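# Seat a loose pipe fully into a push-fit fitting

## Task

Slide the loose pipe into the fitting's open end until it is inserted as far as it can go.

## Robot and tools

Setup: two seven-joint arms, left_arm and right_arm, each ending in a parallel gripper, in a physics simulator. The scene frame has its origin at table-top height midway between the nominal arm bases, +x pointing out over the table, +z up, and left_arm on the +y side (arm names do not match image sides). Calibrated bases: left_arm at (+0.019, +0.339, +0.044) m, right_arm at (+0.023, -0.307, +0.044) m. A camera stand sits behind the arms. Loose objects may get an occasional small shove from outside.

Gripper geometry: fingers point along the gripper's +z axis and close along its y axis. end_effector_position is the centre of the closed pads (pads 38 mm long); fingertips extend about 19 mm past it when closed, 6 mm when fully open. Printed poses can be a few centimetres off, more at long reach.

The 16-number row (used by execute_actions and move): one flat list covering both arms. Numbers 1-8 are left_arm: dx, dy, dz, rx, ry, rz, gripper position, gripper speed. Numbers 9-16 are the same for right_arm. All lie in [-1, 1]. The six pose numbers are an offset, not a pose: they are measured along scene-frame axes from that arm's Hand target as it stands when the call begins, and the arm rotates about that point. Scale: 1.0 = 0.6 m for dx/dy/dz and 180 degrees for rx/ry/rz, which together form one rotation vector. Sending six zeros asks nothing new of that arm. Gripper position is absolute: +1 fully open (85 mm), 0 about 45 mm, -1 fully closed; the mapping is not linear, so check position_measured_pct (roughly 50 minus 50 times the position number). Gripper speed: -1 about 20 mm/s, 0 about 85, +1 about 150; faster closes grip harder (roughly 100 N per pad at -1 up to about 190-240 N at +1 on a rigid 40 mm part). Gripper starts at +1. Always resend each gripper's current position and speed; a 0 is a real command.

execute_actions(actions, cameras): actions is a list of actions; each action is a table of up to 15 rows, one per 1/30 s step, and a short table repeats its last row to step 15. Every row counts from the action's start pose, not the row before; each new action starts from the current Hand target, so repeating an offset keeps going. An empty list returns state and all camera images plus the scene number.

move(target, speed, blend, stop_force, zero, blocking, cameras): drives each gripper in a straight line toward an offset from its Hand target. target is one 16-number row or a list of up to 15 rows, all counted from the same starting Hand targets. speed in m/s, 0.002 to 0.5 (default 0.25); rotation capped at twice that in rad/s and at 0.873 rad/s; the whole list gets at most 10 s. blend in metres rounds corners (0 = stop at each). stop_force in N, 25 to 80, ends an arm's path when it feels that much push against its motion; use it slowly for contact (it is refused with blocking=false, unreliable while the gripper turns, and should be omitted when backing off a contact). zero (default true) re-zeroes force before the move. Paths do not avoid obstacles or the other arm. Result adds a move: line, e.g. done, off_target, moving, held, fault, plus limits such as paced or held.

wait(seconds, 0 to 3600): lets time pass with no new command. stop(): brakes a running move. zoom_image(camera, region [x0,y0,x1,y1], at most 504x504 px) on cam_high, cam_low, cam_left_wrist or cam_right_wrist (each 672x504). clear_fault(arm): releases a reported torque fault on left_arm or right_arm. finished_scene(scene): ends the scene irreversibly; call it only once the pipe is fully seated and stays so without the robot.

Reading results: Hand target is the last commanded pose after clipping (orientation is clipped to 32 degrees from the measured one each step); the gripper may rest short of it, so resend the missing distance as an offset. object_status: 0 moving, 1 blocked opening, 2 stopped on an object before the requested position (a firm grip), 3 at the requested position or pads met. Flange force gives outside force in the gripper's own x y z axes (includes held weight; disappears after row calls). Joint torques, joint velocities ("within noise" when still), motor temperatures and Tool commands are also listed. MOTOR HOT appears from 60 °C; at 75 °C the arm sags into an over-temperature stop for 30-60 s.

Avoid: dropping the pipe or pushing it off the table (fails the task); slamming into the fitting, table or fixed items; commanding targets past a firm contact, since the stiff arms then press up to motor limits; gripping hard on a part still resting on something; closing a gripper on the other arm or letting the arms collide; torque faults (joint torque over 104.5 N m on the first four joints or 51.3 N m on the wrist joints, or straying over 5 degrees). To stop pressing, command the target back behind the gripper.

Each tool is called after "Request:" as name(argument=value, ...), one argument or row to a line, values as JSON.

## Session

Request:
execute_actions(
  actions=[],
)

Request:
zoom_image(
  camera="cam_high",
  region=[0, 0, 504, 504],
)

Scene clock: 0.00 s.
left_arm: end_effector_position=(+0.8351, +0.1334, +0.2844) position_measured_pct=0.0 object_status=3 motor_current_ma=0 end_effector_quat_wxyz=(+0.119, +0.883, +0.018, +0.454) | right_arm: end_effector_position=(+0.2275, -0.0893, +0.3724) position_measured_pct=0.0 object_status=3 motor_current_ma=0 end_effector_quat_wxyz=(-0.233, +0.436, +0.868, -0.040)
Joint positions: left_arm=[-0.007 0.86 0.404 1.27 -1.346 0.207 -0.185] | right_arm=[-0.775 0.203 0.369 1.681 -0.396 1.63 0.224]
Joint velocities: within noise
Joint torques (N m): no reading
Motor temperatures (°C): left_arm=[36 32 28 30 40 43 37] | right_arm=[28 33 28 31 37 33 37]
Flange force (N): no reading
Hand target: left_arm +0.8351, +0.1334, +0.2844; +0.119, +0.883, +0.018, +0.454 | right_arm +0.2275, -0.0893, +0.3724; -0.233, +0.436, +0.868, -0.040
Tool commands: left_gripper/position=+1.0 left_gripper/speed=+1.0 right_gripper/position=+1.0 right_gripper/speed=+1.0
camera_calibration:
cam_left_wrist: T_world_to_cam=[[-0.04705, -0.9716, 0.2319, 0.10547], [-0.61795, -0.15408, -0.77097, 0.80341], [0.78481, -0.17958, -0.59315, -0.30906]] pos_world=[0.74398, 0.17076, 0.41162]
cam_right_wrist: T_world_to_cam=[[0.73194, 0.63266, -0.253, -0.01403], [0.53814, -0.7645, -0.35488, -0.00467], [-0.41793, 0.1236, -0.90003, 0.59284]] pos_world=[0.26055, -0.06797, 0.52837]

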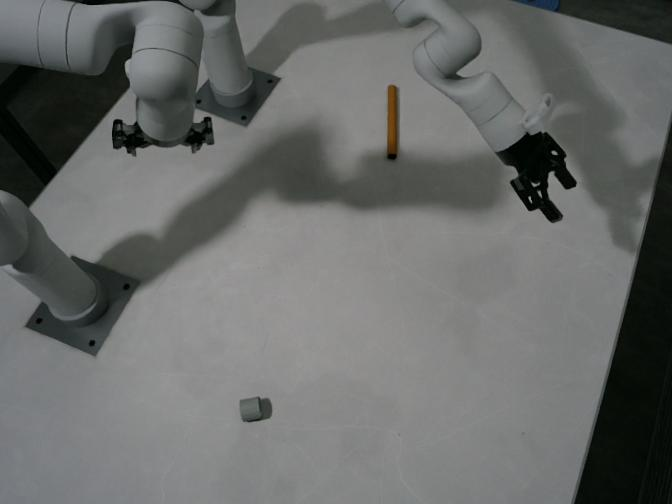

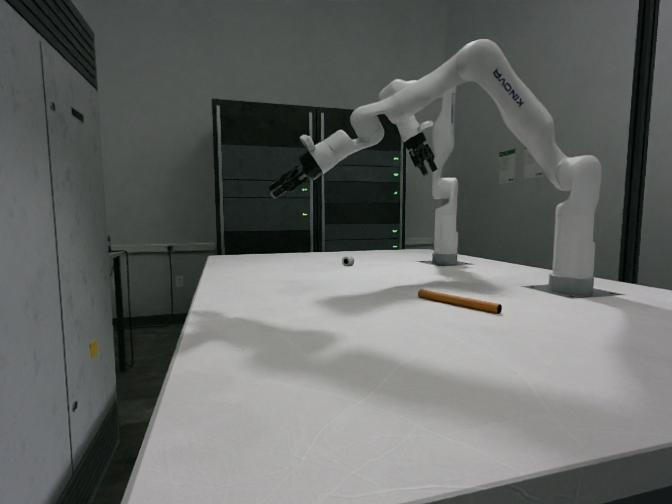

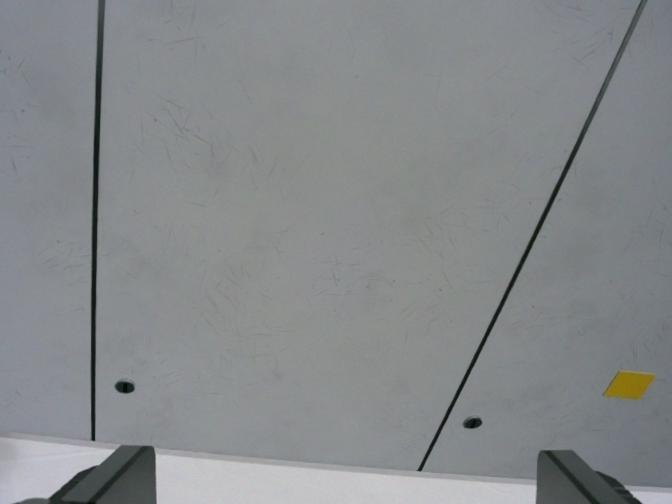

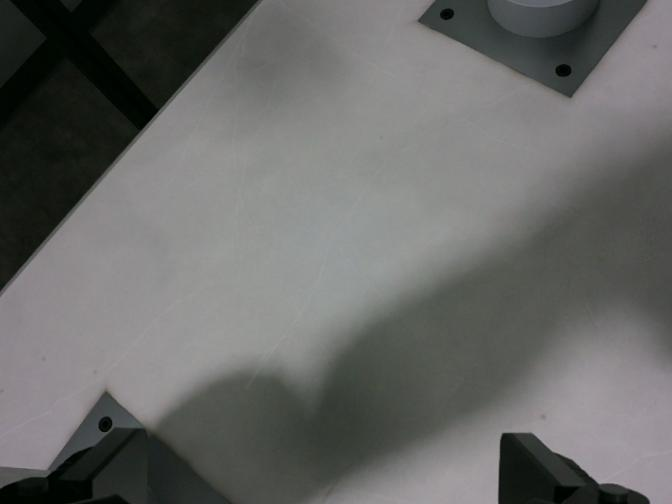

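Scaled by 1.000.

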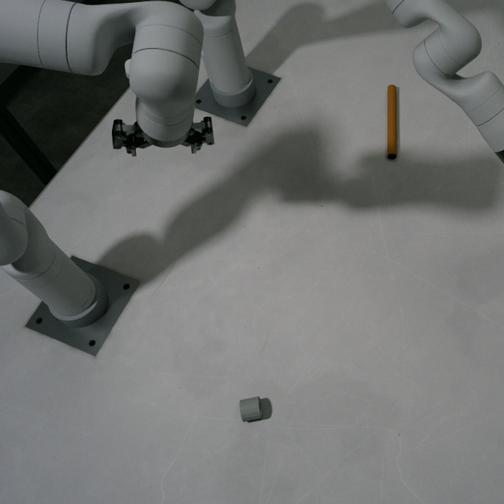

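Request:
zoom_image(
  camera="cam_high",
  region=[225, 385, 285, 435],
)

Request:
zoom_image(
  camera="cam_high",
  region=[350, 75, 440, 170],
)

Request:
zoom_image(
  camera="cam_low",
  region=[330, 246, 366, 276],
)

Scaled by 8.400 from the camera's image (finer frame: 960x720).

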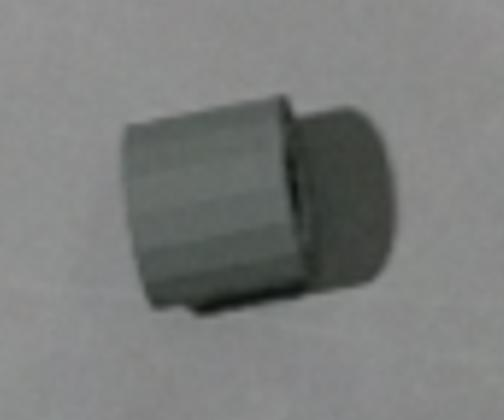

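Scaled by 5.305 from the camera's image (finer frame: 960x720).

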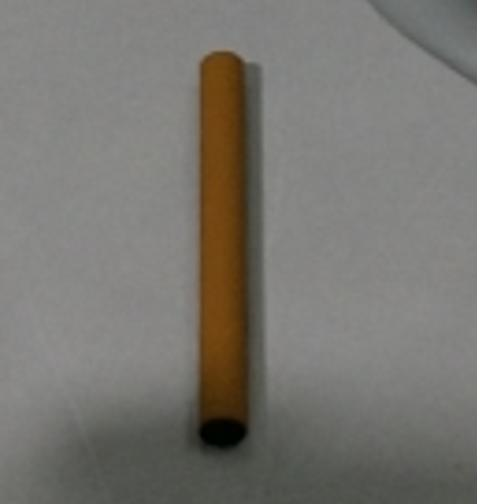

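Scaled by 14.000 from the camera's image (finer frame: 960x720).

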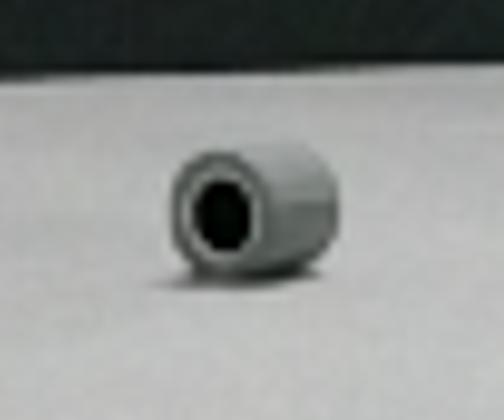

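Request:
move(
  target=[-0.715,0.534,-0.141,0.2465,0.2184,-0.3553,1,1,0.371,-0.4245,-0.287,0.075,-0.149,0.474,1,1],
  speed=0.35,
  cameras=["all"],
)

Scene clock: 6.80 s.
left_arm: end_effector_position=(+0.4062, +0.4538, +0.1998) position_measured_pct=0.0 object_status=3 motor_current_ma=0 end_effector_quat_wxyz=(+0.000, +0.831, -0.556, +0.000) | right_arm: end_effector_position=(+0.4501, -0.3440, +0.2002) position_measured_pct=0.0 object_status=3 motor_current_ma=0 end_effector_quat_wxyz=(-0.001, -0.291, +0.957, +0.000)
Joint positions: left_arm=[-1.142 0.756 1.286 1.904 -0.811 1.137 -2.273] | right_arm=[-0.09 0.458 0.257 1.803 -0.142 0.899 2.326]
Joint torques (N m): left_arm=[-0.44 -14.22 5.85 -6.57 0.2 -0.37 -0.44] | right_arm=[-2.37 -16.64 0.4 -7.32 -0.14 -0.07 0.07]
Flange force (N): left_arm=[1.6 0.5 3.7] | right_arm=[1.6 -5.3 2.1]
Hand target: left_arm +0.4061, +0.4538, +0.1998; +0.000, +0.831, -0.556, +0.000 | right_arm +0.4501, -0.3440, +0.2002; -0.001, -0.291, +0.957, +0.000
Off the commanded pose: left_arm 0.000 m, 0 deg | right_arm 0.000 m, 0 deg.
move: done
cam_left_wrist: T_world_to_cam=[[-0.9155, -0.40179, -0.02046, 0.5607], [-0.40229, 0.91482, 0.03572, -0.2114], [0.00437, 0.04093, -0.99915, 0.333]] pos_world=[0.42683, 0.40505, 0.35174]
cam_right_wrist: T_world_to_cam=[[-0.57516, 0.81795, 0.01205, 0.53951], [0.81797, 0.57485, 0.02185, -0.12082], [0.01095, 0.02242, -0.99969, 0.35452]] pos_world=[0.40526, -0.37979, 0.35055]

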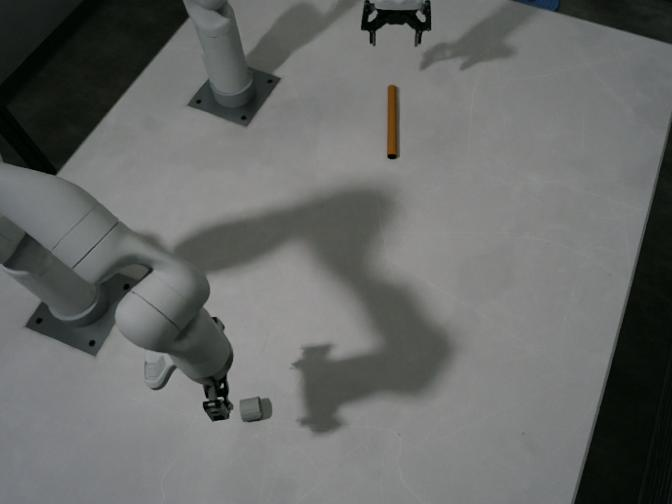

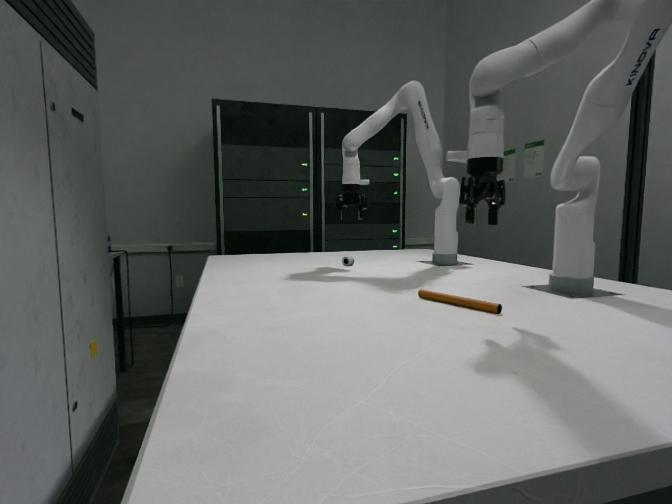

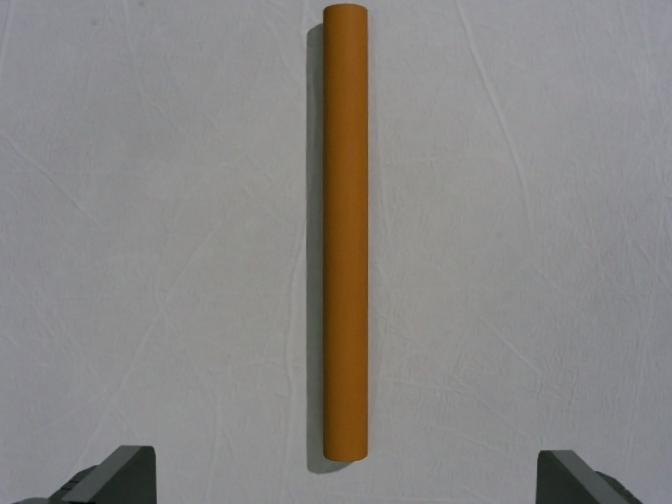

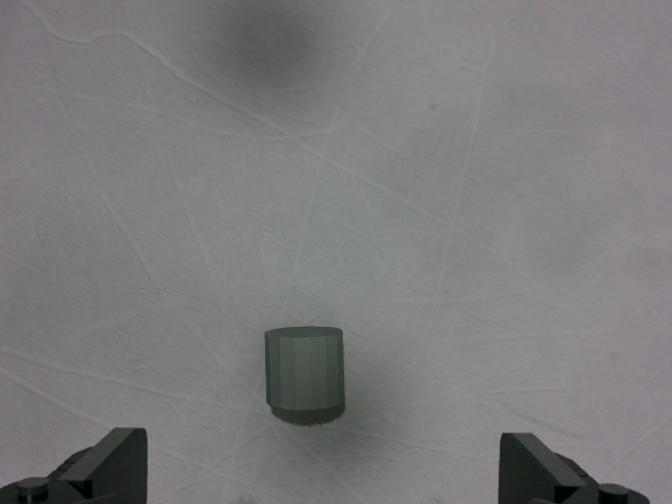

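Request:
move(
  target=[0.0047,-0.0013,-0.2947,0,0,0,1,1,0.0243,-0.0158,-0.2937,0,0,0,1,1],
  speed=0.12,
  cameras=["cam_left_wrist","cam_right_wrist"],
)

Scene clock: 10.23 s.
left_arm: end_effector_position=(+0.4090, +0.4530, +0.0230) position_measured_pct=0.0 object_status=3 motor_current_ma=0 end_effector_quat_wxyz=(+0.000, +0.831, -0.556, +0.000) | right_arm: end_effector_position=(+0.4647, -0.3535, +0.0240) position_measured_pct=0.0 object_status=3 motor_current_ma=0 end_effector_quat_wxyz=(-0.001, -0.291, +0.957, +0.000)
Joint positions: left_arm=[-0.947 1.041 0.929 2.027 -1.254 0.814 -1.964] | right_arm=[0.011 0.821 0.152 1.878 -0.248 0.462 2.433]
Joint torques (N m): left_arm=[-0.33 -17.19 6.07 -2.91 0.21 -0.38 -0.47] | right_arm=[-2.24 -19.8 0.51 -4.38 -0.17 -0.05 0.21]
Flange force (N): left_arm=[1.6 3.1 3.5] | right_arm=[3.1 -3.7 2.7]
Hand target: left_arm +0.4090, +0.4530, +0.0229; +0.000, +0.831, -0.556, +0.000 | right_arm +0.4647, -0.3535, +0.0239; -0.001, -0.291, +0.957, +0.000
Off the commanded pose: left_arm 0.000 m, 0 deg | right_arm 0.000 m, 0 deg.
move: done
cam_left_wrist: T_world_to_cam=[[-0.9155, -0.40179, -0.02046, 0.55933], [-0.40229, 0.91482, 0.03572, -0.20323], [0.00437, 0.04093, -0.99915, 0.15637]] pos_world=[0.42962, 0.40425, 0.17494]
cam_right_wrist: T_world_to_cam=[[-0.57523, 0.8179, 0.01213, 0.5578], [0.81792, 0.57492, 0.02191, -0.12342], [0.01095, 0.02252, -0.99969, 0.17836]] pos_world=[0.41986, -0.38929, 0.17425]

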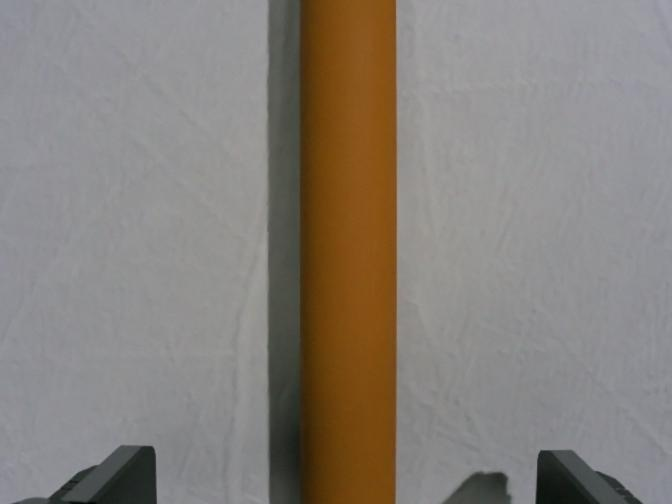

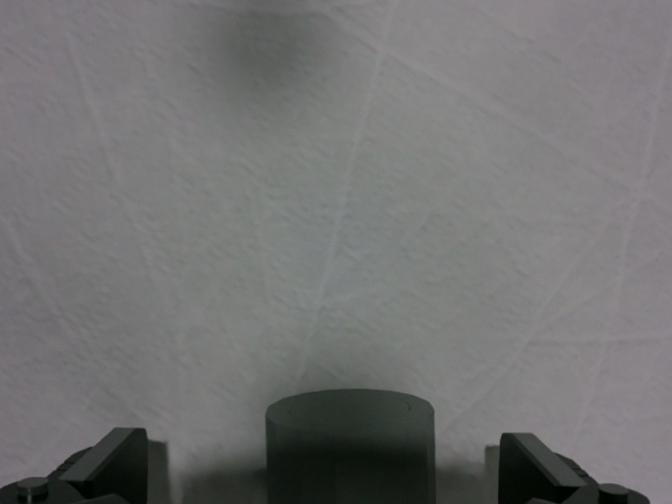

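Request:
move(
  target=[0,0,0,0,0,0,1,1,-0.0053,0.0075,0,0,0,0,1,1],
  speed=0.05,
)

Request:
execute_actions(
  actions=[
    [[0,0,0,0,0,0,-0.9,-1,0,0,0,0,0,0,-0.5,-1]],
    [[0,0,0,0,0,0,-0.9,-1,0,0,0,0,0,0,-0.5,-1]],
    [[0,0,0,0,0,0,-0.9,-1,0,0,0,0,0,0,-0.5,-1]],
    [[0,0,0,0,0,0,-0.9,-1,0,0,0,0,0,0,-0.5,-1]],
    [[0,0,0,0,0,0,-0.9,-1,0,0,0,0,0,0,-0.5,-1]],
    [[0,0,0,0,0,0,-0.9,-1,0,0,0,0,0,0,-0.5,-1]],
    [[0,0,0,0,0,0,-0.9,-1,0,0,0,0,0,0,-0.5,-1]],
  ],
)

Request:
wait(
  seconds=0.2,
  cameras=["cam_left_wrist","cam_right_wrist"],
)

Scene clock: 11.70 s.
left_arm: end_effector_position=(+0.4090, +0.4530, +0.0229) position_measured_pct=0.0 object_status=3 motor_current_ma=0 end_effector_quat_wxyz=(+0.000, +0.831, -0.556, +0.000) | right_arm: end_effector_position=(+0.4615, -0.3490, +0.0239) position_measured_pct=0.0 object_status=3 motor_current_ma=0 end_effector_quat_wxyz=(-0.001, -0.291, +0.957, +0.000)
Joint positions: left_arm=[-0.947 1.042 0.929 2.027 -1.254 0.814 -1.964] | right_arm=[0.001 0.817 0.151 1.891 -0.25 0.453 2.427]
Joint torques (N m): left_arm=[-0.43 -17.22 6.02 -2.94 0.26 -0.43 -0.44] | right_arm=[-2.2 -19.54 0.49 -4.12 -0.17 -0.15 0.18]
Flange force (N): left_arm=[1.8 3.0 3.6] | right_arm=[2.5 -4.3 2.2]
Hand target: left_arm +0.4090, +0.4530, +0.0229; +0.000, +0.831, -0.556, +0.000 | right_arm +0.4615, -0.3490, +0.0239; -0.001, -0.291, +0.957, +0.000
Off the commanded pose: left_arm 0.000 m, 0 deg | right_arm 0.000 m, 0 deg.
move: done

Scene clock: 15.60 s.
left_arm: end_effector_position=(+0.4090, +0.4530, +0.0229) position_measured_pct=76.6 object_status=0 motor_current_ma=1000 end_effector_quat_wxyz=(+0.000, +0.831, -0.556, +0.000) | right_arm: end_effector_position=(+0.4615, -0.3490, +0.0239) position_measured_pct=56.7 object_status=2 motor_current_ma=50 end_effector_quat_wxyz=(-0.001, -0.291, +0.957, +0.000)
Joint positions: left_arm=[-0.947 1.042 0.929 2.027 -1.254 0.814 -1.964] | right_arm=[0.001 0.817 0.151 1.891 -0.25 0.453 2.427]
Joint torques (N m): left_arm=[-0.56 -13.9 3.73 -4.24 -0.81 -1.03 -0.46] | right_arm=[-2.68 -15.43 -0.48 -5.36 -0.49 -1.54 0.21]
Hand target: left_arm +0.4090, +0.4530, +0.0229; +0.000, +0.831, -0.556, +0.000 | right_arm +0.4615, -0.3490, +0.0239; -0.001, -0.291, +0.957, +0.000
Off the commanded pose: left_arm 0.000 m, 0 deg | right_arm 0.000 m, 0 deg.

Scene clock: 15.80 s.
left_arm: end_effector_position=(+0.4090, +0.4530, +0.0229) position_measured_pct=76.6 object_status=2 motor_current_ma=50 end_effector_quat_wxyz=(+0.000, +0.831, -0.556, +0.000) | right_arm: end_effector_position=(+0.4615, -0.3490, +0.0239) position_measured_pct=56.7 object_status=2 motor_current_ma=50 end_effector_quat_wxyz=(-0.001, -0.291, +0.957, +0.000)
Joint positions: left_arm=[-0.947 1.042 0.929 2.027 -1.254 0.814 -1.964] | right_arm=[0.001 0.817 0.151 1.891 -0.25 0.453 2.427]
Joint torques (N m): left_arm=[-0.51 -13.86 3.87 -4.22 -0.82 -0.97 -0.52] | right_arm=[-2.69 -15.37 -0.43 -5.33 -0.4 -1.54 0.2]
Flange force (N): left_arm=[1.7 7.3 -10.5] | right_arm=[7.0 -1.9 -10.7]
Hand target: left_arm +0.4090, +0.4530, +0.0229; +0.000, +0.831, -0.556, +0.000 | right_arm +0.4615, -0.3490, +0.0239; -0.001, -0.291, +0.957, +0.000
Tool commands: left_gripper/position=-0.9 left_gripper/speed=-1.0 right_gripper/position=-0.5 right_gripper/speed=-1.0
Off the commanded pose: left_arm 0.000 m, 0 deg | right_arm 0.000 m, 0 deg.
wait: 0.20 s; at rest by 0.17 s
cam_left_wrist: T_world_to_cam=[[-0.9155, -0.40179, -0.02046, 0.55932], [-0.40229, 0.91482, 0.03572, -0.20323], [0.00437, 0.04093, -0.99915, 0.15627]] pos_world=[0.42962, 0.40425, 0.17484]
cam_right_wrist: T_world_to_cam=[[-0.57523, 0.8179, 0.01213, 0.55228], [0.81792, 0.57492, 0.02191, -0.12338], [0.01095, 0.02252, -0.99969, 0.1783]] pos_world=[0.41666, -0.38479, 0.17425]

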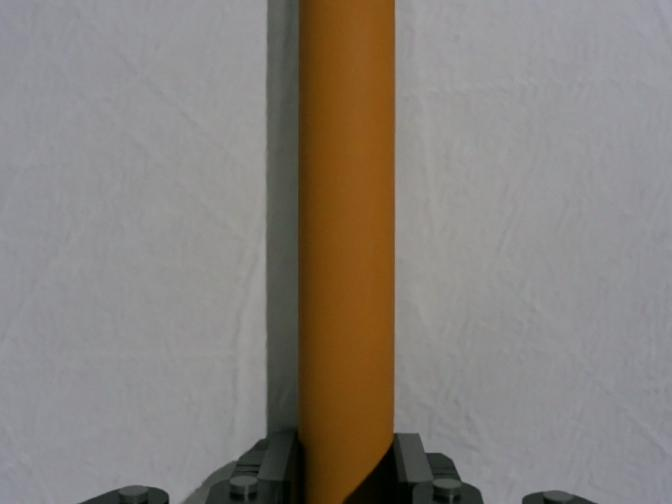

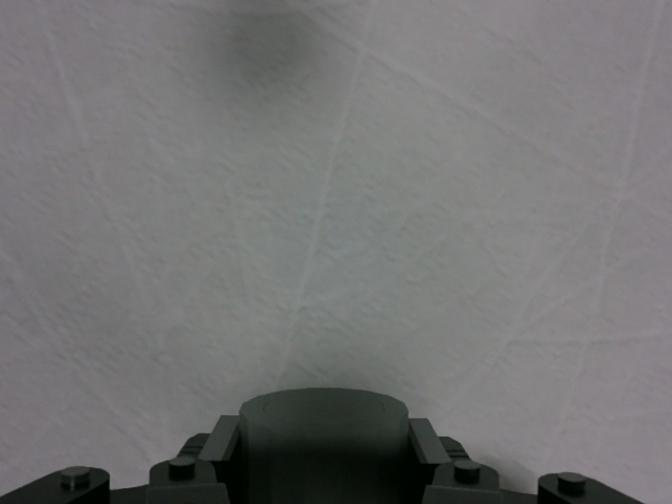

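Request:
move(
  target=[
    [0,0,0.1,0,0,0,-0.9,-1,0,0,0.1,0,0,0,-0.5,-1],
    [0.0183,-0.63,0.3083,0,0,-0.1244,-0.9,-1,-0.0692,0.365,0.2935,0,0,0.312,-0.5,-1],
  ],
  speed=0.3,
  blend=0.02,
  cameras=["all"],
)

Request:
zoom_image(
  camera="cam_high",
  region=[280, 120, 400, 240],
)

Request:
zoom_image(
  camera="cam_low",
  region=[370, 190, 440, 240],
)

Scene clock: 19.40 s.
left_arm: end_effector_position=(+0.4199, +0.0751, +0.2079) position_measured_pct=76.6 object_status=2 motor_current_ma=50 end_effector_quat_wxyz=(+0.000, +0.707, -0.707, +0.000) | right_arm: end_effector_position=(+0.4200, -0.1300, +0.2000) position_measured_pct=56.7 object_status=2 motor_current_ma=50 end_effector_quat_wxyz=(+0.001, +0.707, -0.707, +0.001)
Joint positions: left_arm=[-0.135 0.855 1.218 1.633 -0.836 1.264 -1.882] | right_arm=[-0.393 0.46 -0.028 1.777 0.018 0.906 2.647]
Joint torques (N m): left_arm=[-0.69 -18.17 6.93 -6.92 0.26 -0.43 -0.45] | right_arm=[-2.22 -17.36 -0.63 -7.55 -0.15 -0.03 0.2]
Flange force (N): left_arm=[1.6 1.2 4.5] | right_arm=[3.6 -2.8 2.3]
Hand target: left_arm +0.4199, +0.0750, +0.2079; +0.000, +0.707, -0.707, +0.000 | right_arm +0.4200, -0.1300, +0.2000; +0.001, +0.707, -0.707, +0.001
Off the commanded pose: left_arm 0.000 m, 0 deg | right_arm 0.000 m, 0 deg.
move: done
cam_left_wrist: T_world_to_cam=[[-0.99953, -0.02281, -0.02044, 0.42811], [-0.02353, 0.99909, 0.03564, -0.02497], [0.01961, 0.03611, -0.99916, 0.35049]] pos_world=[0.42045, 0.02206, 0.35984]
cam_right_wrist: T_world_to_cam=[[-0.99968, -0.02231, 0.0121, 0.41618], [-0.02204, 0.99952, 0.02185, 0.18874], [-0.01259, 0.02158, -0.99969, 0.35962]] pos_world=[0.42473, -0.18712, 0.35035]

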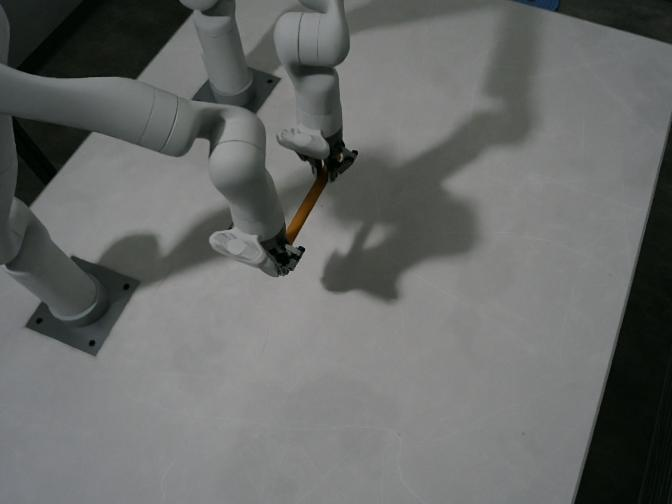

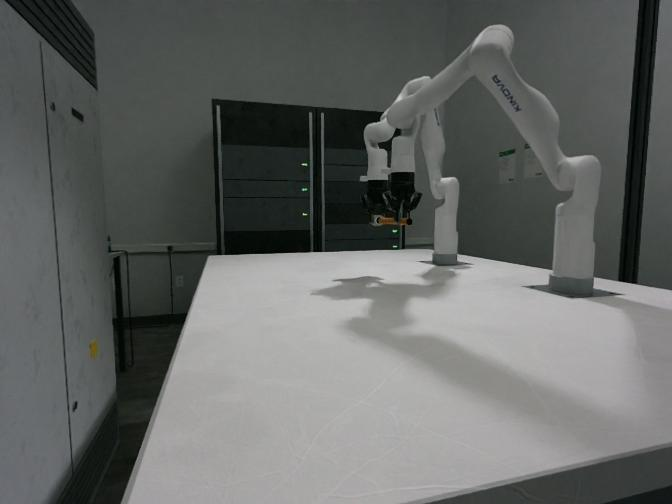

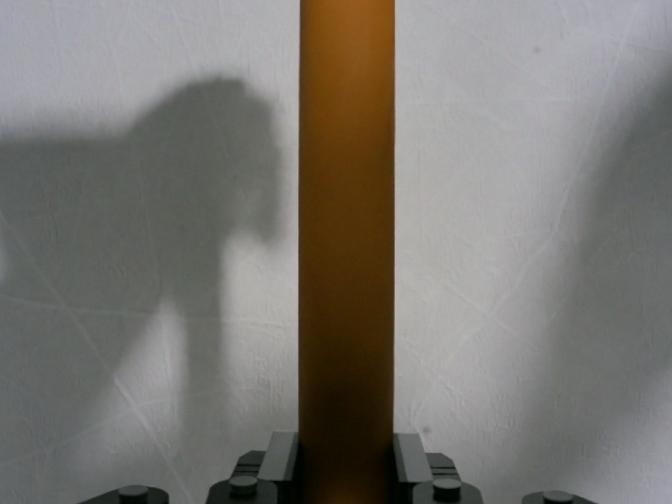

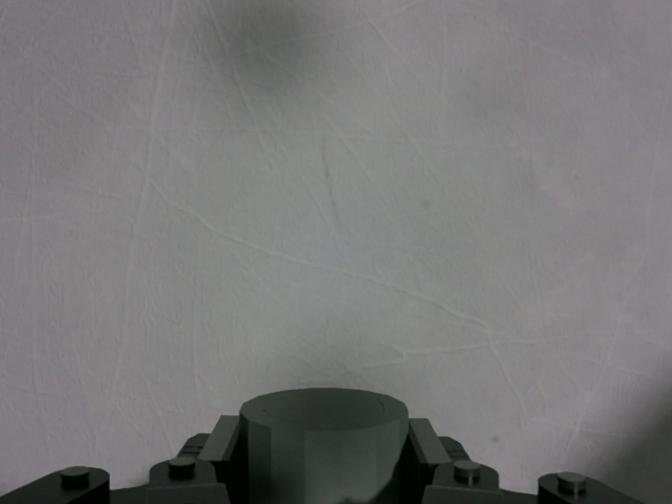

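Scaled by 4.200 from the camera's image (finer frame: 960x720).

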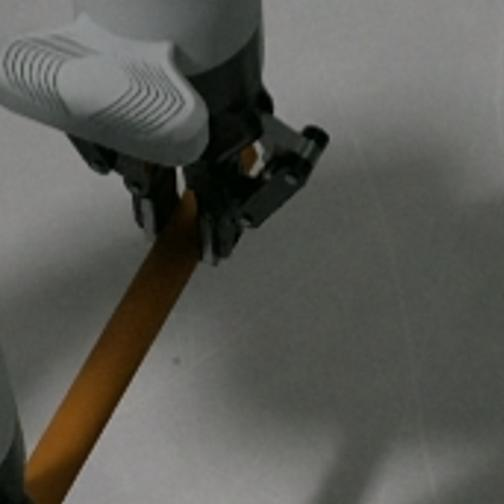

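Scaled by 7.200 from the camera's image (finer frame: 960x720).

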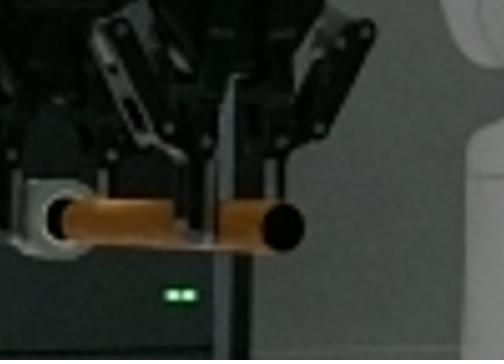

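Request:
zoom_image(
  camera="cam_high",
  region=[260, 220, 320, 280],
)

Request:
zoom_image(
  camera="cam_low",
  region=[366, 206, 396, 232],
)

Scaled by 8.400 from the camera's image (finer frame: 960x720).

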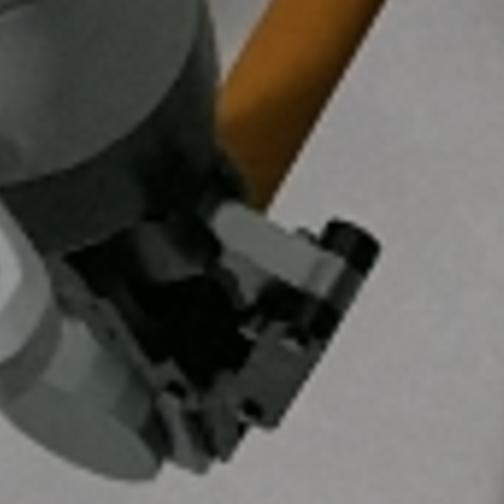

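Scaled by 16.800 from the camera's image (finer frame: 960x720).

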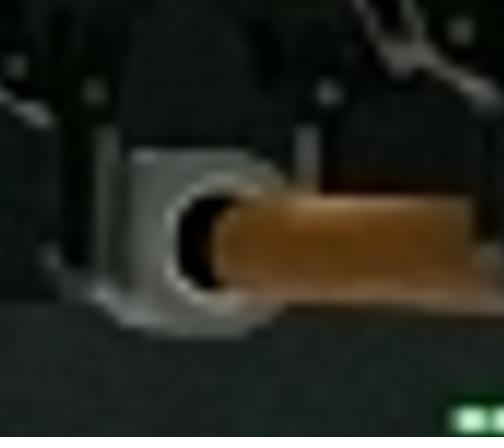

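Request:
move(
  target=[0,-0.055,0.001,0,0,0,-0.9,-1,0,0,0,0,0,0,-0.5,-1],
  speed=0.04,
  stop_force=25,
  cameras=["cam_high","cam_low"],
)

Request:
zoom_image(
  camera="cam_low",
  region=[366, 206, 396, 232],
)

Request:
zoom_image(
  camera="cam_high",
  region=[260, 120, 370, 290],
)

Scene clock: 22.97 s.
left_arm: end_effector_position=(+0.4200, +0.0453, +0.2083) position_measured_pct=76.6 object_status=2 motor_current_ma=50 end_effector_quat_wxyz=(+0.000, +0.708, -0.707, +0.000) | right_arm: end_effector_position=(+0.4200, -0.1300, +0.2000) position_measured_pct=56.7 object_status=2 motor_current_ma=50 end_effector_quat_wxyz=(+0.000, +0.707, -0.707, +0.001)
Joint positions: left_arm=[-0.052 0.875 1.196 1.568 -0.839 1.288 -1.857] | right_arm=[-0.393 0.46 -0.028 1.777 0.018 0.906 2.647]
Joint torques (N m): left_arm=[16.6 -18.45 22.03 -16.17 3.03 -15.04 -0.22] | right_arm=[-20.68 -20.25 -19.68 -16.07 -10.19 -5.79 0.82]
Flange force (N): left_arm=[-44.9 4.9 1.5] | right_arm=[46.2 -8.1 2.8]
Hand target: left_arm +0.4200, +0.0453, +0.2083; +0.000, +0.708, -0.707, +0.000 (not the last commanded pose) | right_arm +0.4200, -0.1300, +0.2000; +0.000, +0.707, -0.707, +0.001
Off the commanded pose: left_arm 0.003 m, 0 deg | right_arm 0.000 m, 0 deg.
move: contact (left_arm)

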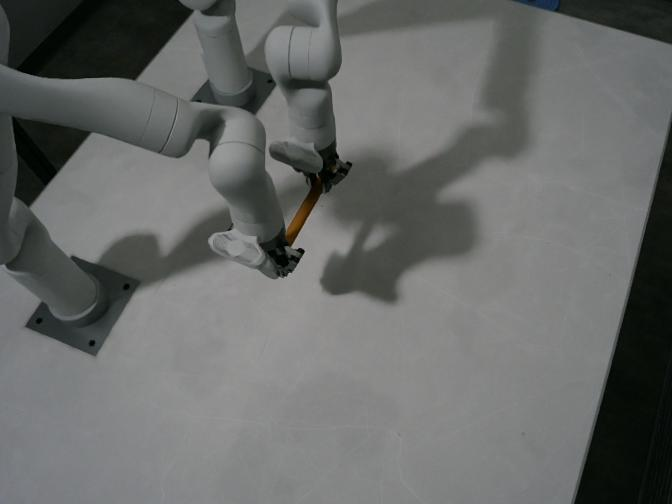

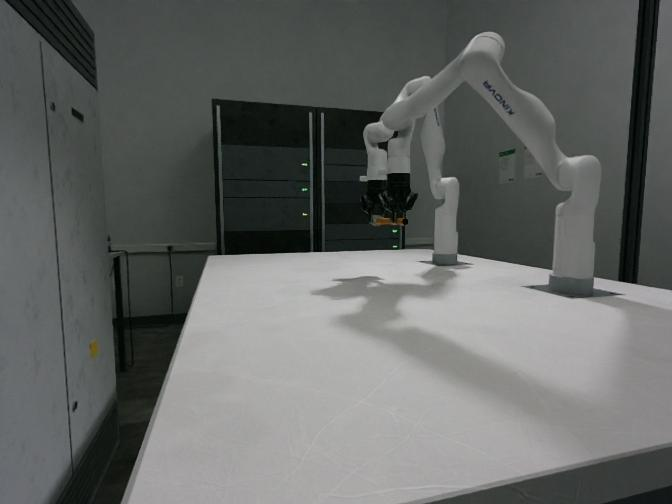

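Scaled by 16.800 from the camera's image (finer frame: 960x720).

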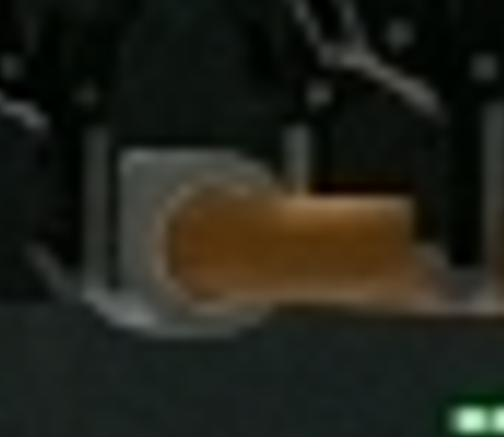

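Scaled by 2.965 from the camera's image (finer frame: 960x720).

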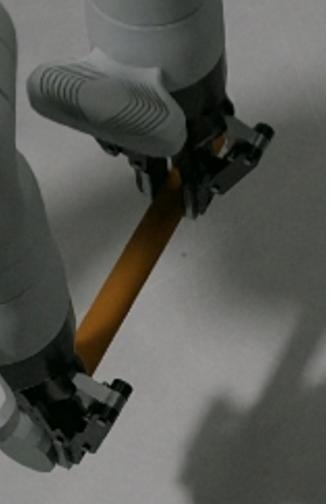

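Request:
move(
  target=[
    [0,0.01,0,0,0,0,-0.9,-1,0,0,0,0,0,0,-0.5,-1],
    [-0.0018,0.01,0,0,0,0,-0.9,-1,0,0,0,0,0,0,-0.5,-1],
  ],
  speed=0.04,
)

Request:
move(
  target=[0,-0.025,0,0,0,0,-0.9,-1,0,0,0,0,0,0,-0.5,-1],
  speed=0.015,
  stop_force=30,
  cameras=["cam_high","cam_low"],
)

Request:
zoom_image(
  camera="cam_low",
  region=[366, 206, 396, 232],
)

Scene clock: 24.43 s.
left_arm: end_effector_position=(+0.4190, +0.0513, +0.2083) position_measured_pct=76.6 object_status=2 motor_current_ma=50 end_effector_quat_wxyz=(+0.000, +0.708, -0.707, +0.000) | right_arm: end_effector_position=(+0.4199, -0.1299, +0.2000) position_measured_pct=56.7 object_status=2 motor_current_ma=50 end_effector_quat_wxyz=(+0.001, +0.707, -0.707, +0.001)
Joint positions: left_arm=[-0.069 0.869 1.201 1.585 -0.837 1.282 -1.859] | right_arm=[-0.393 0.46 -0.028 1.777 0.018 0.906 2.647]
Joint torques (N m): left_arm=[2.35 -18.3 9.38 -6.85 1.17 -1.98 -0.7] | right_arm=[-3.96 -17.96 -2.35 -8.95 -1.1 -1.29 0.23]
Flange force (N): left_arm=[-3.9 -0.9 3.6] | right_arm=[7.8 -3.0 1.6]
Hand target: left_arm +0.4190, +0.0513, +0.2083; +0.000, +0.708, -0.707, +0.000 | right_arm +0.4200, -0.1300, +0.2000; +0.001, +0.707, -0.707, +0.001
Off the commanded pose: left_arm 0.000 m, 0 deg | right_arm 0.000 m, 0 deg.
move: done

Scene clock: 26.20 s.
left_arm: end_effector_position=(+0.4190, +0.0363, +0.2083) position_measured_pct=76.6 object_status=2 motor_current_ma=50 end_effector_quat_wxyz=(+0.000, +0.708, -0.707, +0.000) | right_arm: end_effector_position=(+0.4199, -0.1300, +0.2000) position_measured_pct=56.7 object_status=2 motor_current_ma=50 end_effector_quat_wxyz=(+0.001, +0.707, -0.707, +0.001)
Joint positions: left_arm=[-0.027 0.881 1.191 1.551 -0.839 1.294 -1.848] | right_arm=[-0.393 0.46 -0.028 1.777 0.018 0.906 2.647]
Joint torques (N m): left_arm=[9.41 -18.72 15.65 -11.81 2.13 -8.59 -0.25] | right_arm=[-12.1 -19.09 -10.82 -12.85 -5.8 -3.63 0.2]
Flange force (N): left_arm=[-25.1 2.3 2.6] | right_arm=[27.7 -4.7 2.4]
Hand target: left_arm +0.4190, +0.0363, +0.2083; +0.000, +0.708, -0.707, +0.000 | right_arm +0.4200, -0.1300, +0.2000; +0.001, +0.707, -0.707, +0.001
Off the commanded pose: left_arm 0.000 m, 0 deg | right_arm 0.000 m, 0 deg.
move: done

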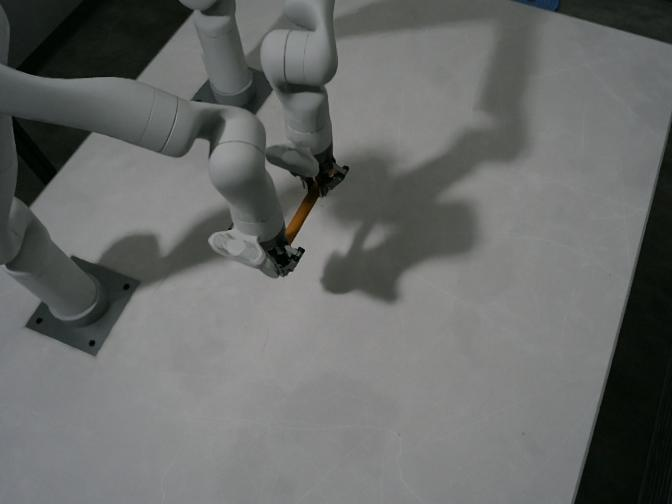

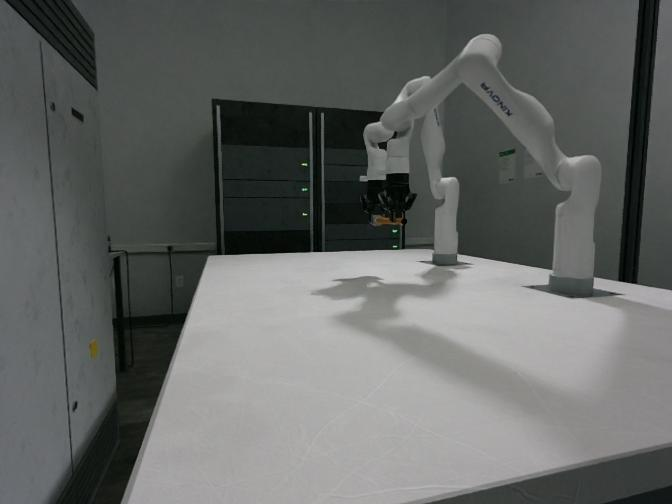

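Scaled by 16.800 from the camera's image (finer frame: 960x720).

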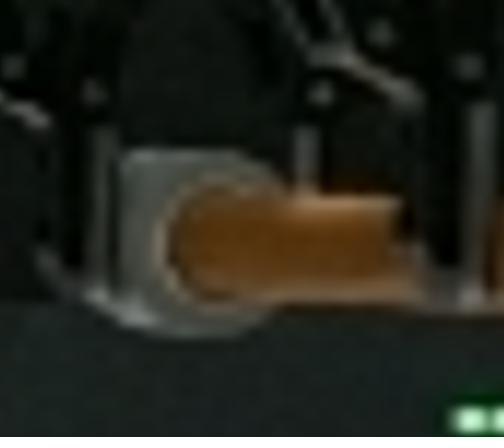

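Request:
move(
  target=[0,-0.05,0,0,0,0,-0.9,-1,0,0,0,0,0,0,-0.5,-1],
  speed=0.02,
  stop_force=60,
  cameras=["cam_high","cam_low"],
)

Request:
zoom_image(
  camera="cam_low",
  region=[366, 200, 416, 240],
)

Request:
zoom_image(
  camera="cam_high",
  region=[260, 120, 370, 290],
)

Scene clock: 29.03 s.
left_arm: end_effector_position=(+0.4190, +0.0063, +0.2083) position_measured_pct=76.6 object_status=2 motor_current_ma=50 end_effector_quat_wxyz=(+0.000, +0.708, -0.707, +0.000) | right_arm: end_effector_position=(+0.4200, -0.1300, +0.2000) position_measured_pct=56.7 object_status=2 motor_current_ma=50 end_effector_quat_wxyz=(+0.000, +0.707, -0.707, +0.001)
Joint positions: left_arm=[0.054 0.905 1.17 1.479 -0.844 1.32 -1.83] | right_arm=[-0.393 0.46 -0.028 1.777 0.018 0.906 2.647]
Joint torques (N m): left_arm=[19.68 -20.35 24.58 -16.91 3.9 -16.97 -0.17] | right_arm=[-22.19 -20.35 -21.19 -17.93 -11.52 -7.26 0.31]
Flange force (N): left_arm=[-51.6 2.8 2.4] | right_arm=[51.9 -6.6 1.4]
Hand target: left_arm +0.4190, +0.0063, +0.2083; +0.000, +0.708, -0.707, +0.000 | right_arm +0.4200, -0.1300, +0.2000; +0.000, +0.707, -0.707, +0.001
Off the commanded pose: left_arm 0.000 m, 0 deg | right_arm 0.000 m, 0 deg.
move: done

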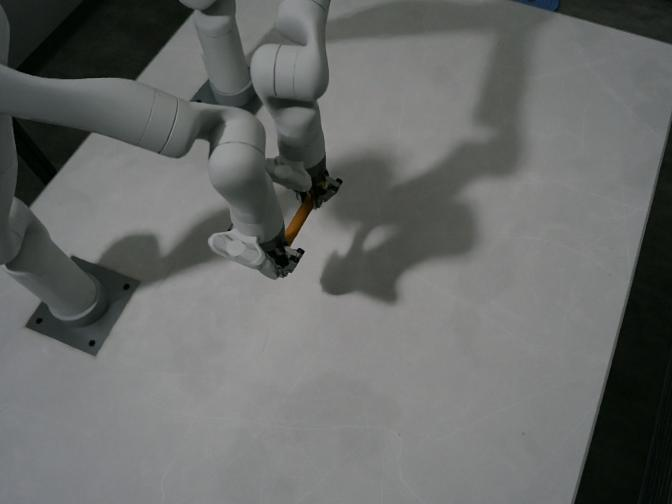

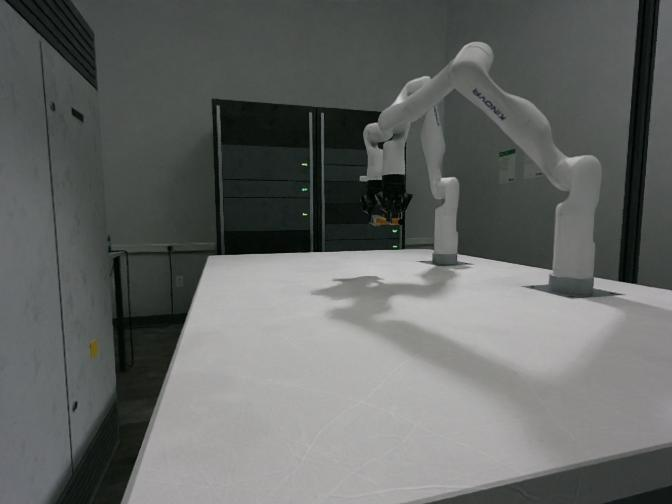

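Scaled by 10.080 from the camera's image (finer frame: 960x720).

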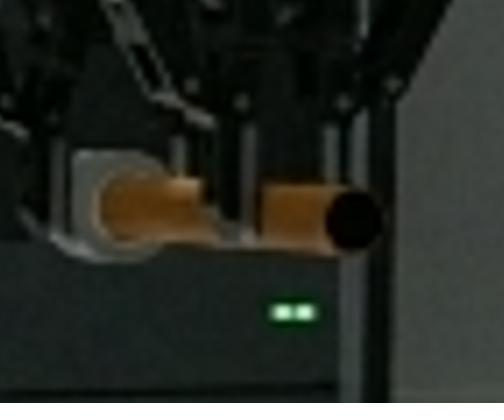

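Scaled by 2.965 from the camera's image (finer frame: 960x720).

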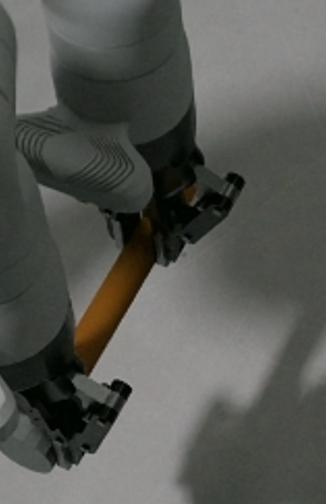

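Request:
move(
  target=[0,0.008,0,0,0,0,-0.9,-1,0,0,0,0,0,0,-0.5,-1],
  speed=0.03,
)

Request:
execute_actions(
  actions=[
    [[0,0,0,0,0,0,-0.1,0,0,0,0,0,0,0,-0.5,-1]],
    [[0,0,0,0,0,0,-0.9,1,0,0,0,0,0,0,-0.5,-1]],
  ],
)

Request:
move(
  target=[0,-0.017,0,0,0,0,-0.9,1,0,0,0,0,0,0,-0.5,-1],
  speed=0.012,
  stop_force=75,
  cameras=["cam_high","cam_low"],
)

Request:
zoom_image(
  camera="cam_low",
  region=[366, 200, 416, 240],
)

Scene clock: 30.23 s.
left_arm: end_effector_position=(+0.4189, +0.0110, +0.2083) position_measured_pct=76.6 object_status=2 motor_current_ma=50 end_effector_quat_wxyz=(+0.000, +0.708, -0.707, +0.000) | right_arm: end_effector_position=(+0.4199, -0.1297, +0.2000) position_measured_pct=56.7 object_status=2 motor_current_ma=50 end_effector_quat_wxyz=(+0.000, +0.707, -0.707, +0.001)
Joint positions: left_arm=[0.041 0.901 1.174 1.491 -0.843 1.315 -1.832] | right_arm=[-0.393 0.46 -0.028 1.777 0.018 0.906 2.647]
Joint torques (N m): left_arm=[8.98 -19.99 15.63 -11.11 2.08 -8.16 -0.4] | right_arm=[-11.3 -18.67 -10.08 -12.42 -5.31 -3.53 0.27]
Flange force (N): left_arm=[-22.3 0.6 3.0] | right_arm=[25.7 -4.2 1.4]
Hand target: left_arm +0.4190, +0.0111, +0.2083; +0.000, +0.708, -0.707, +0.000 | right_arm +0.4200, -0.1300, +0.2000; +0.001, +0.707, -0.707, +0.001
Off the commanded pose: left_arm 0.000 m, 0 deg | right_arm 0.000 m, 0 deg.
move: done

Scene clock: 31.43 s.
left_arm: end_effector_position=(+0.4190, +0.0112, +0.2083) position_measured_pct=77.9 object_status=2 motor_current_ma=50 end_effector_quat_wxyz=(+0.000, +0.708, -0.707, +0.000) | right_arm: end_effector_position=(+0.4199, -0.1300, +0.2000) position_measured_pct=56.7 object_status=2 motor_current_ma=50 end_effector_quat_wxyz=(+0.001, +0.707, -0.707, +0.001)
Joint positions: left_arm=[0.041 0.901 1.173 1.491 -0.843 1.315 -1.833] | right_arm=[-0.393 0.46 -0.028 1.777 0.018 0.906 2.647]
Joint torques (N m): left_arm=[-0.77 -18.82 6.3 -6.21 0.23 0.04 -0.44] | right_arm=[-1.79 -18.35 -0.19 -8.06 -0.09 -0.14 0.16]
Hand target: left_arm +0.4190, +0.0112, +0.2083; +0.000, +0.708, -0.707, +0.000 | right_arm +0.4199, -0.1300, +0.2000; +0.001, +0.707, -0.707, +0.001
Off the commanded pose: left_arm 0.000 m, 0 deg | right_arm 0.000 m, 0 deg.

Scene clock: 33.13 s.
left_arm: end_effector_position=(+0.4190, +0.0010, +0.2083) position_measured_pct=77.9 object_status=2 motor_current_ma=50 end_effector_quat_wxyz=(+0.000, +0.708, -0.707, +0.000) | right_arm: end_effector_position=(+0.4199, -0.1300, +0.2000) position_measured_pct=56.7 object_status=2 motor_current_ma=50 end_effector_quat_wxyz=(+0.001, +0.707, -0.707, +0.001)
Joint positions: left_arm=[0.069 0.91 1.167 1.465 -0.845 1.325 -1.827] | right_arm=[-0.393 0.46 -0.028 1.777 0.018 0.906 2.647]
Joint torques (N m): left_arm=[22.96 -20.15 26.98 -18.7 4.33 -19.99 0.04] | right_arm=[-25.87 -21.51 -25.06 -20.07 -13.91 -8.48 0.26]
Flange force (N): left_arm=[-61.1 3.6 0.5] | right_arm=[60.9 -7.6 2.8]
Hand target: left_arm +0.4190, +0.0010, +0.2083; +0.000, +0.708, -0.707, +0.000 | right_arm +0.4200, -0.1300, +0.2000; +0.001, +0.707, -0.707, +0.001
Off the commanded pose: left_arm 0.000 m, 0 deg | right_arm 0.000 m, 0 deg.
move: done

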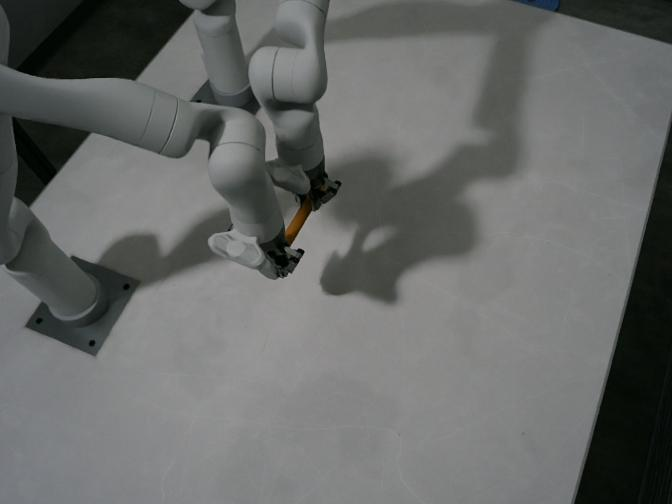

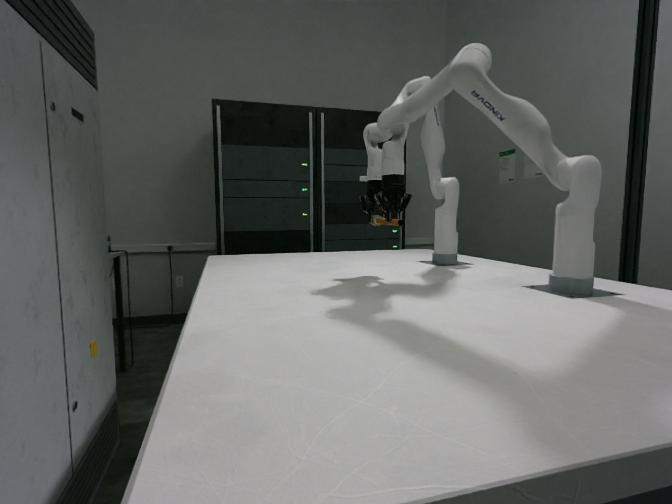

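Scaled by 10.080 from the camera's image (finer frame: 960x720).

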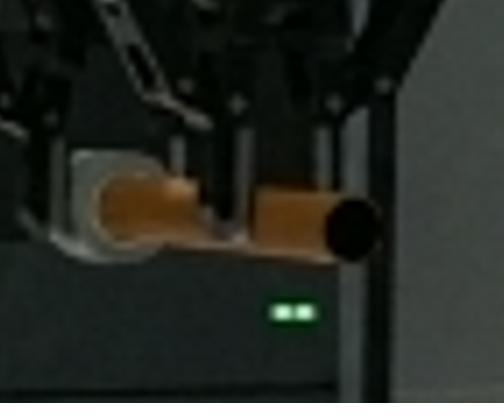

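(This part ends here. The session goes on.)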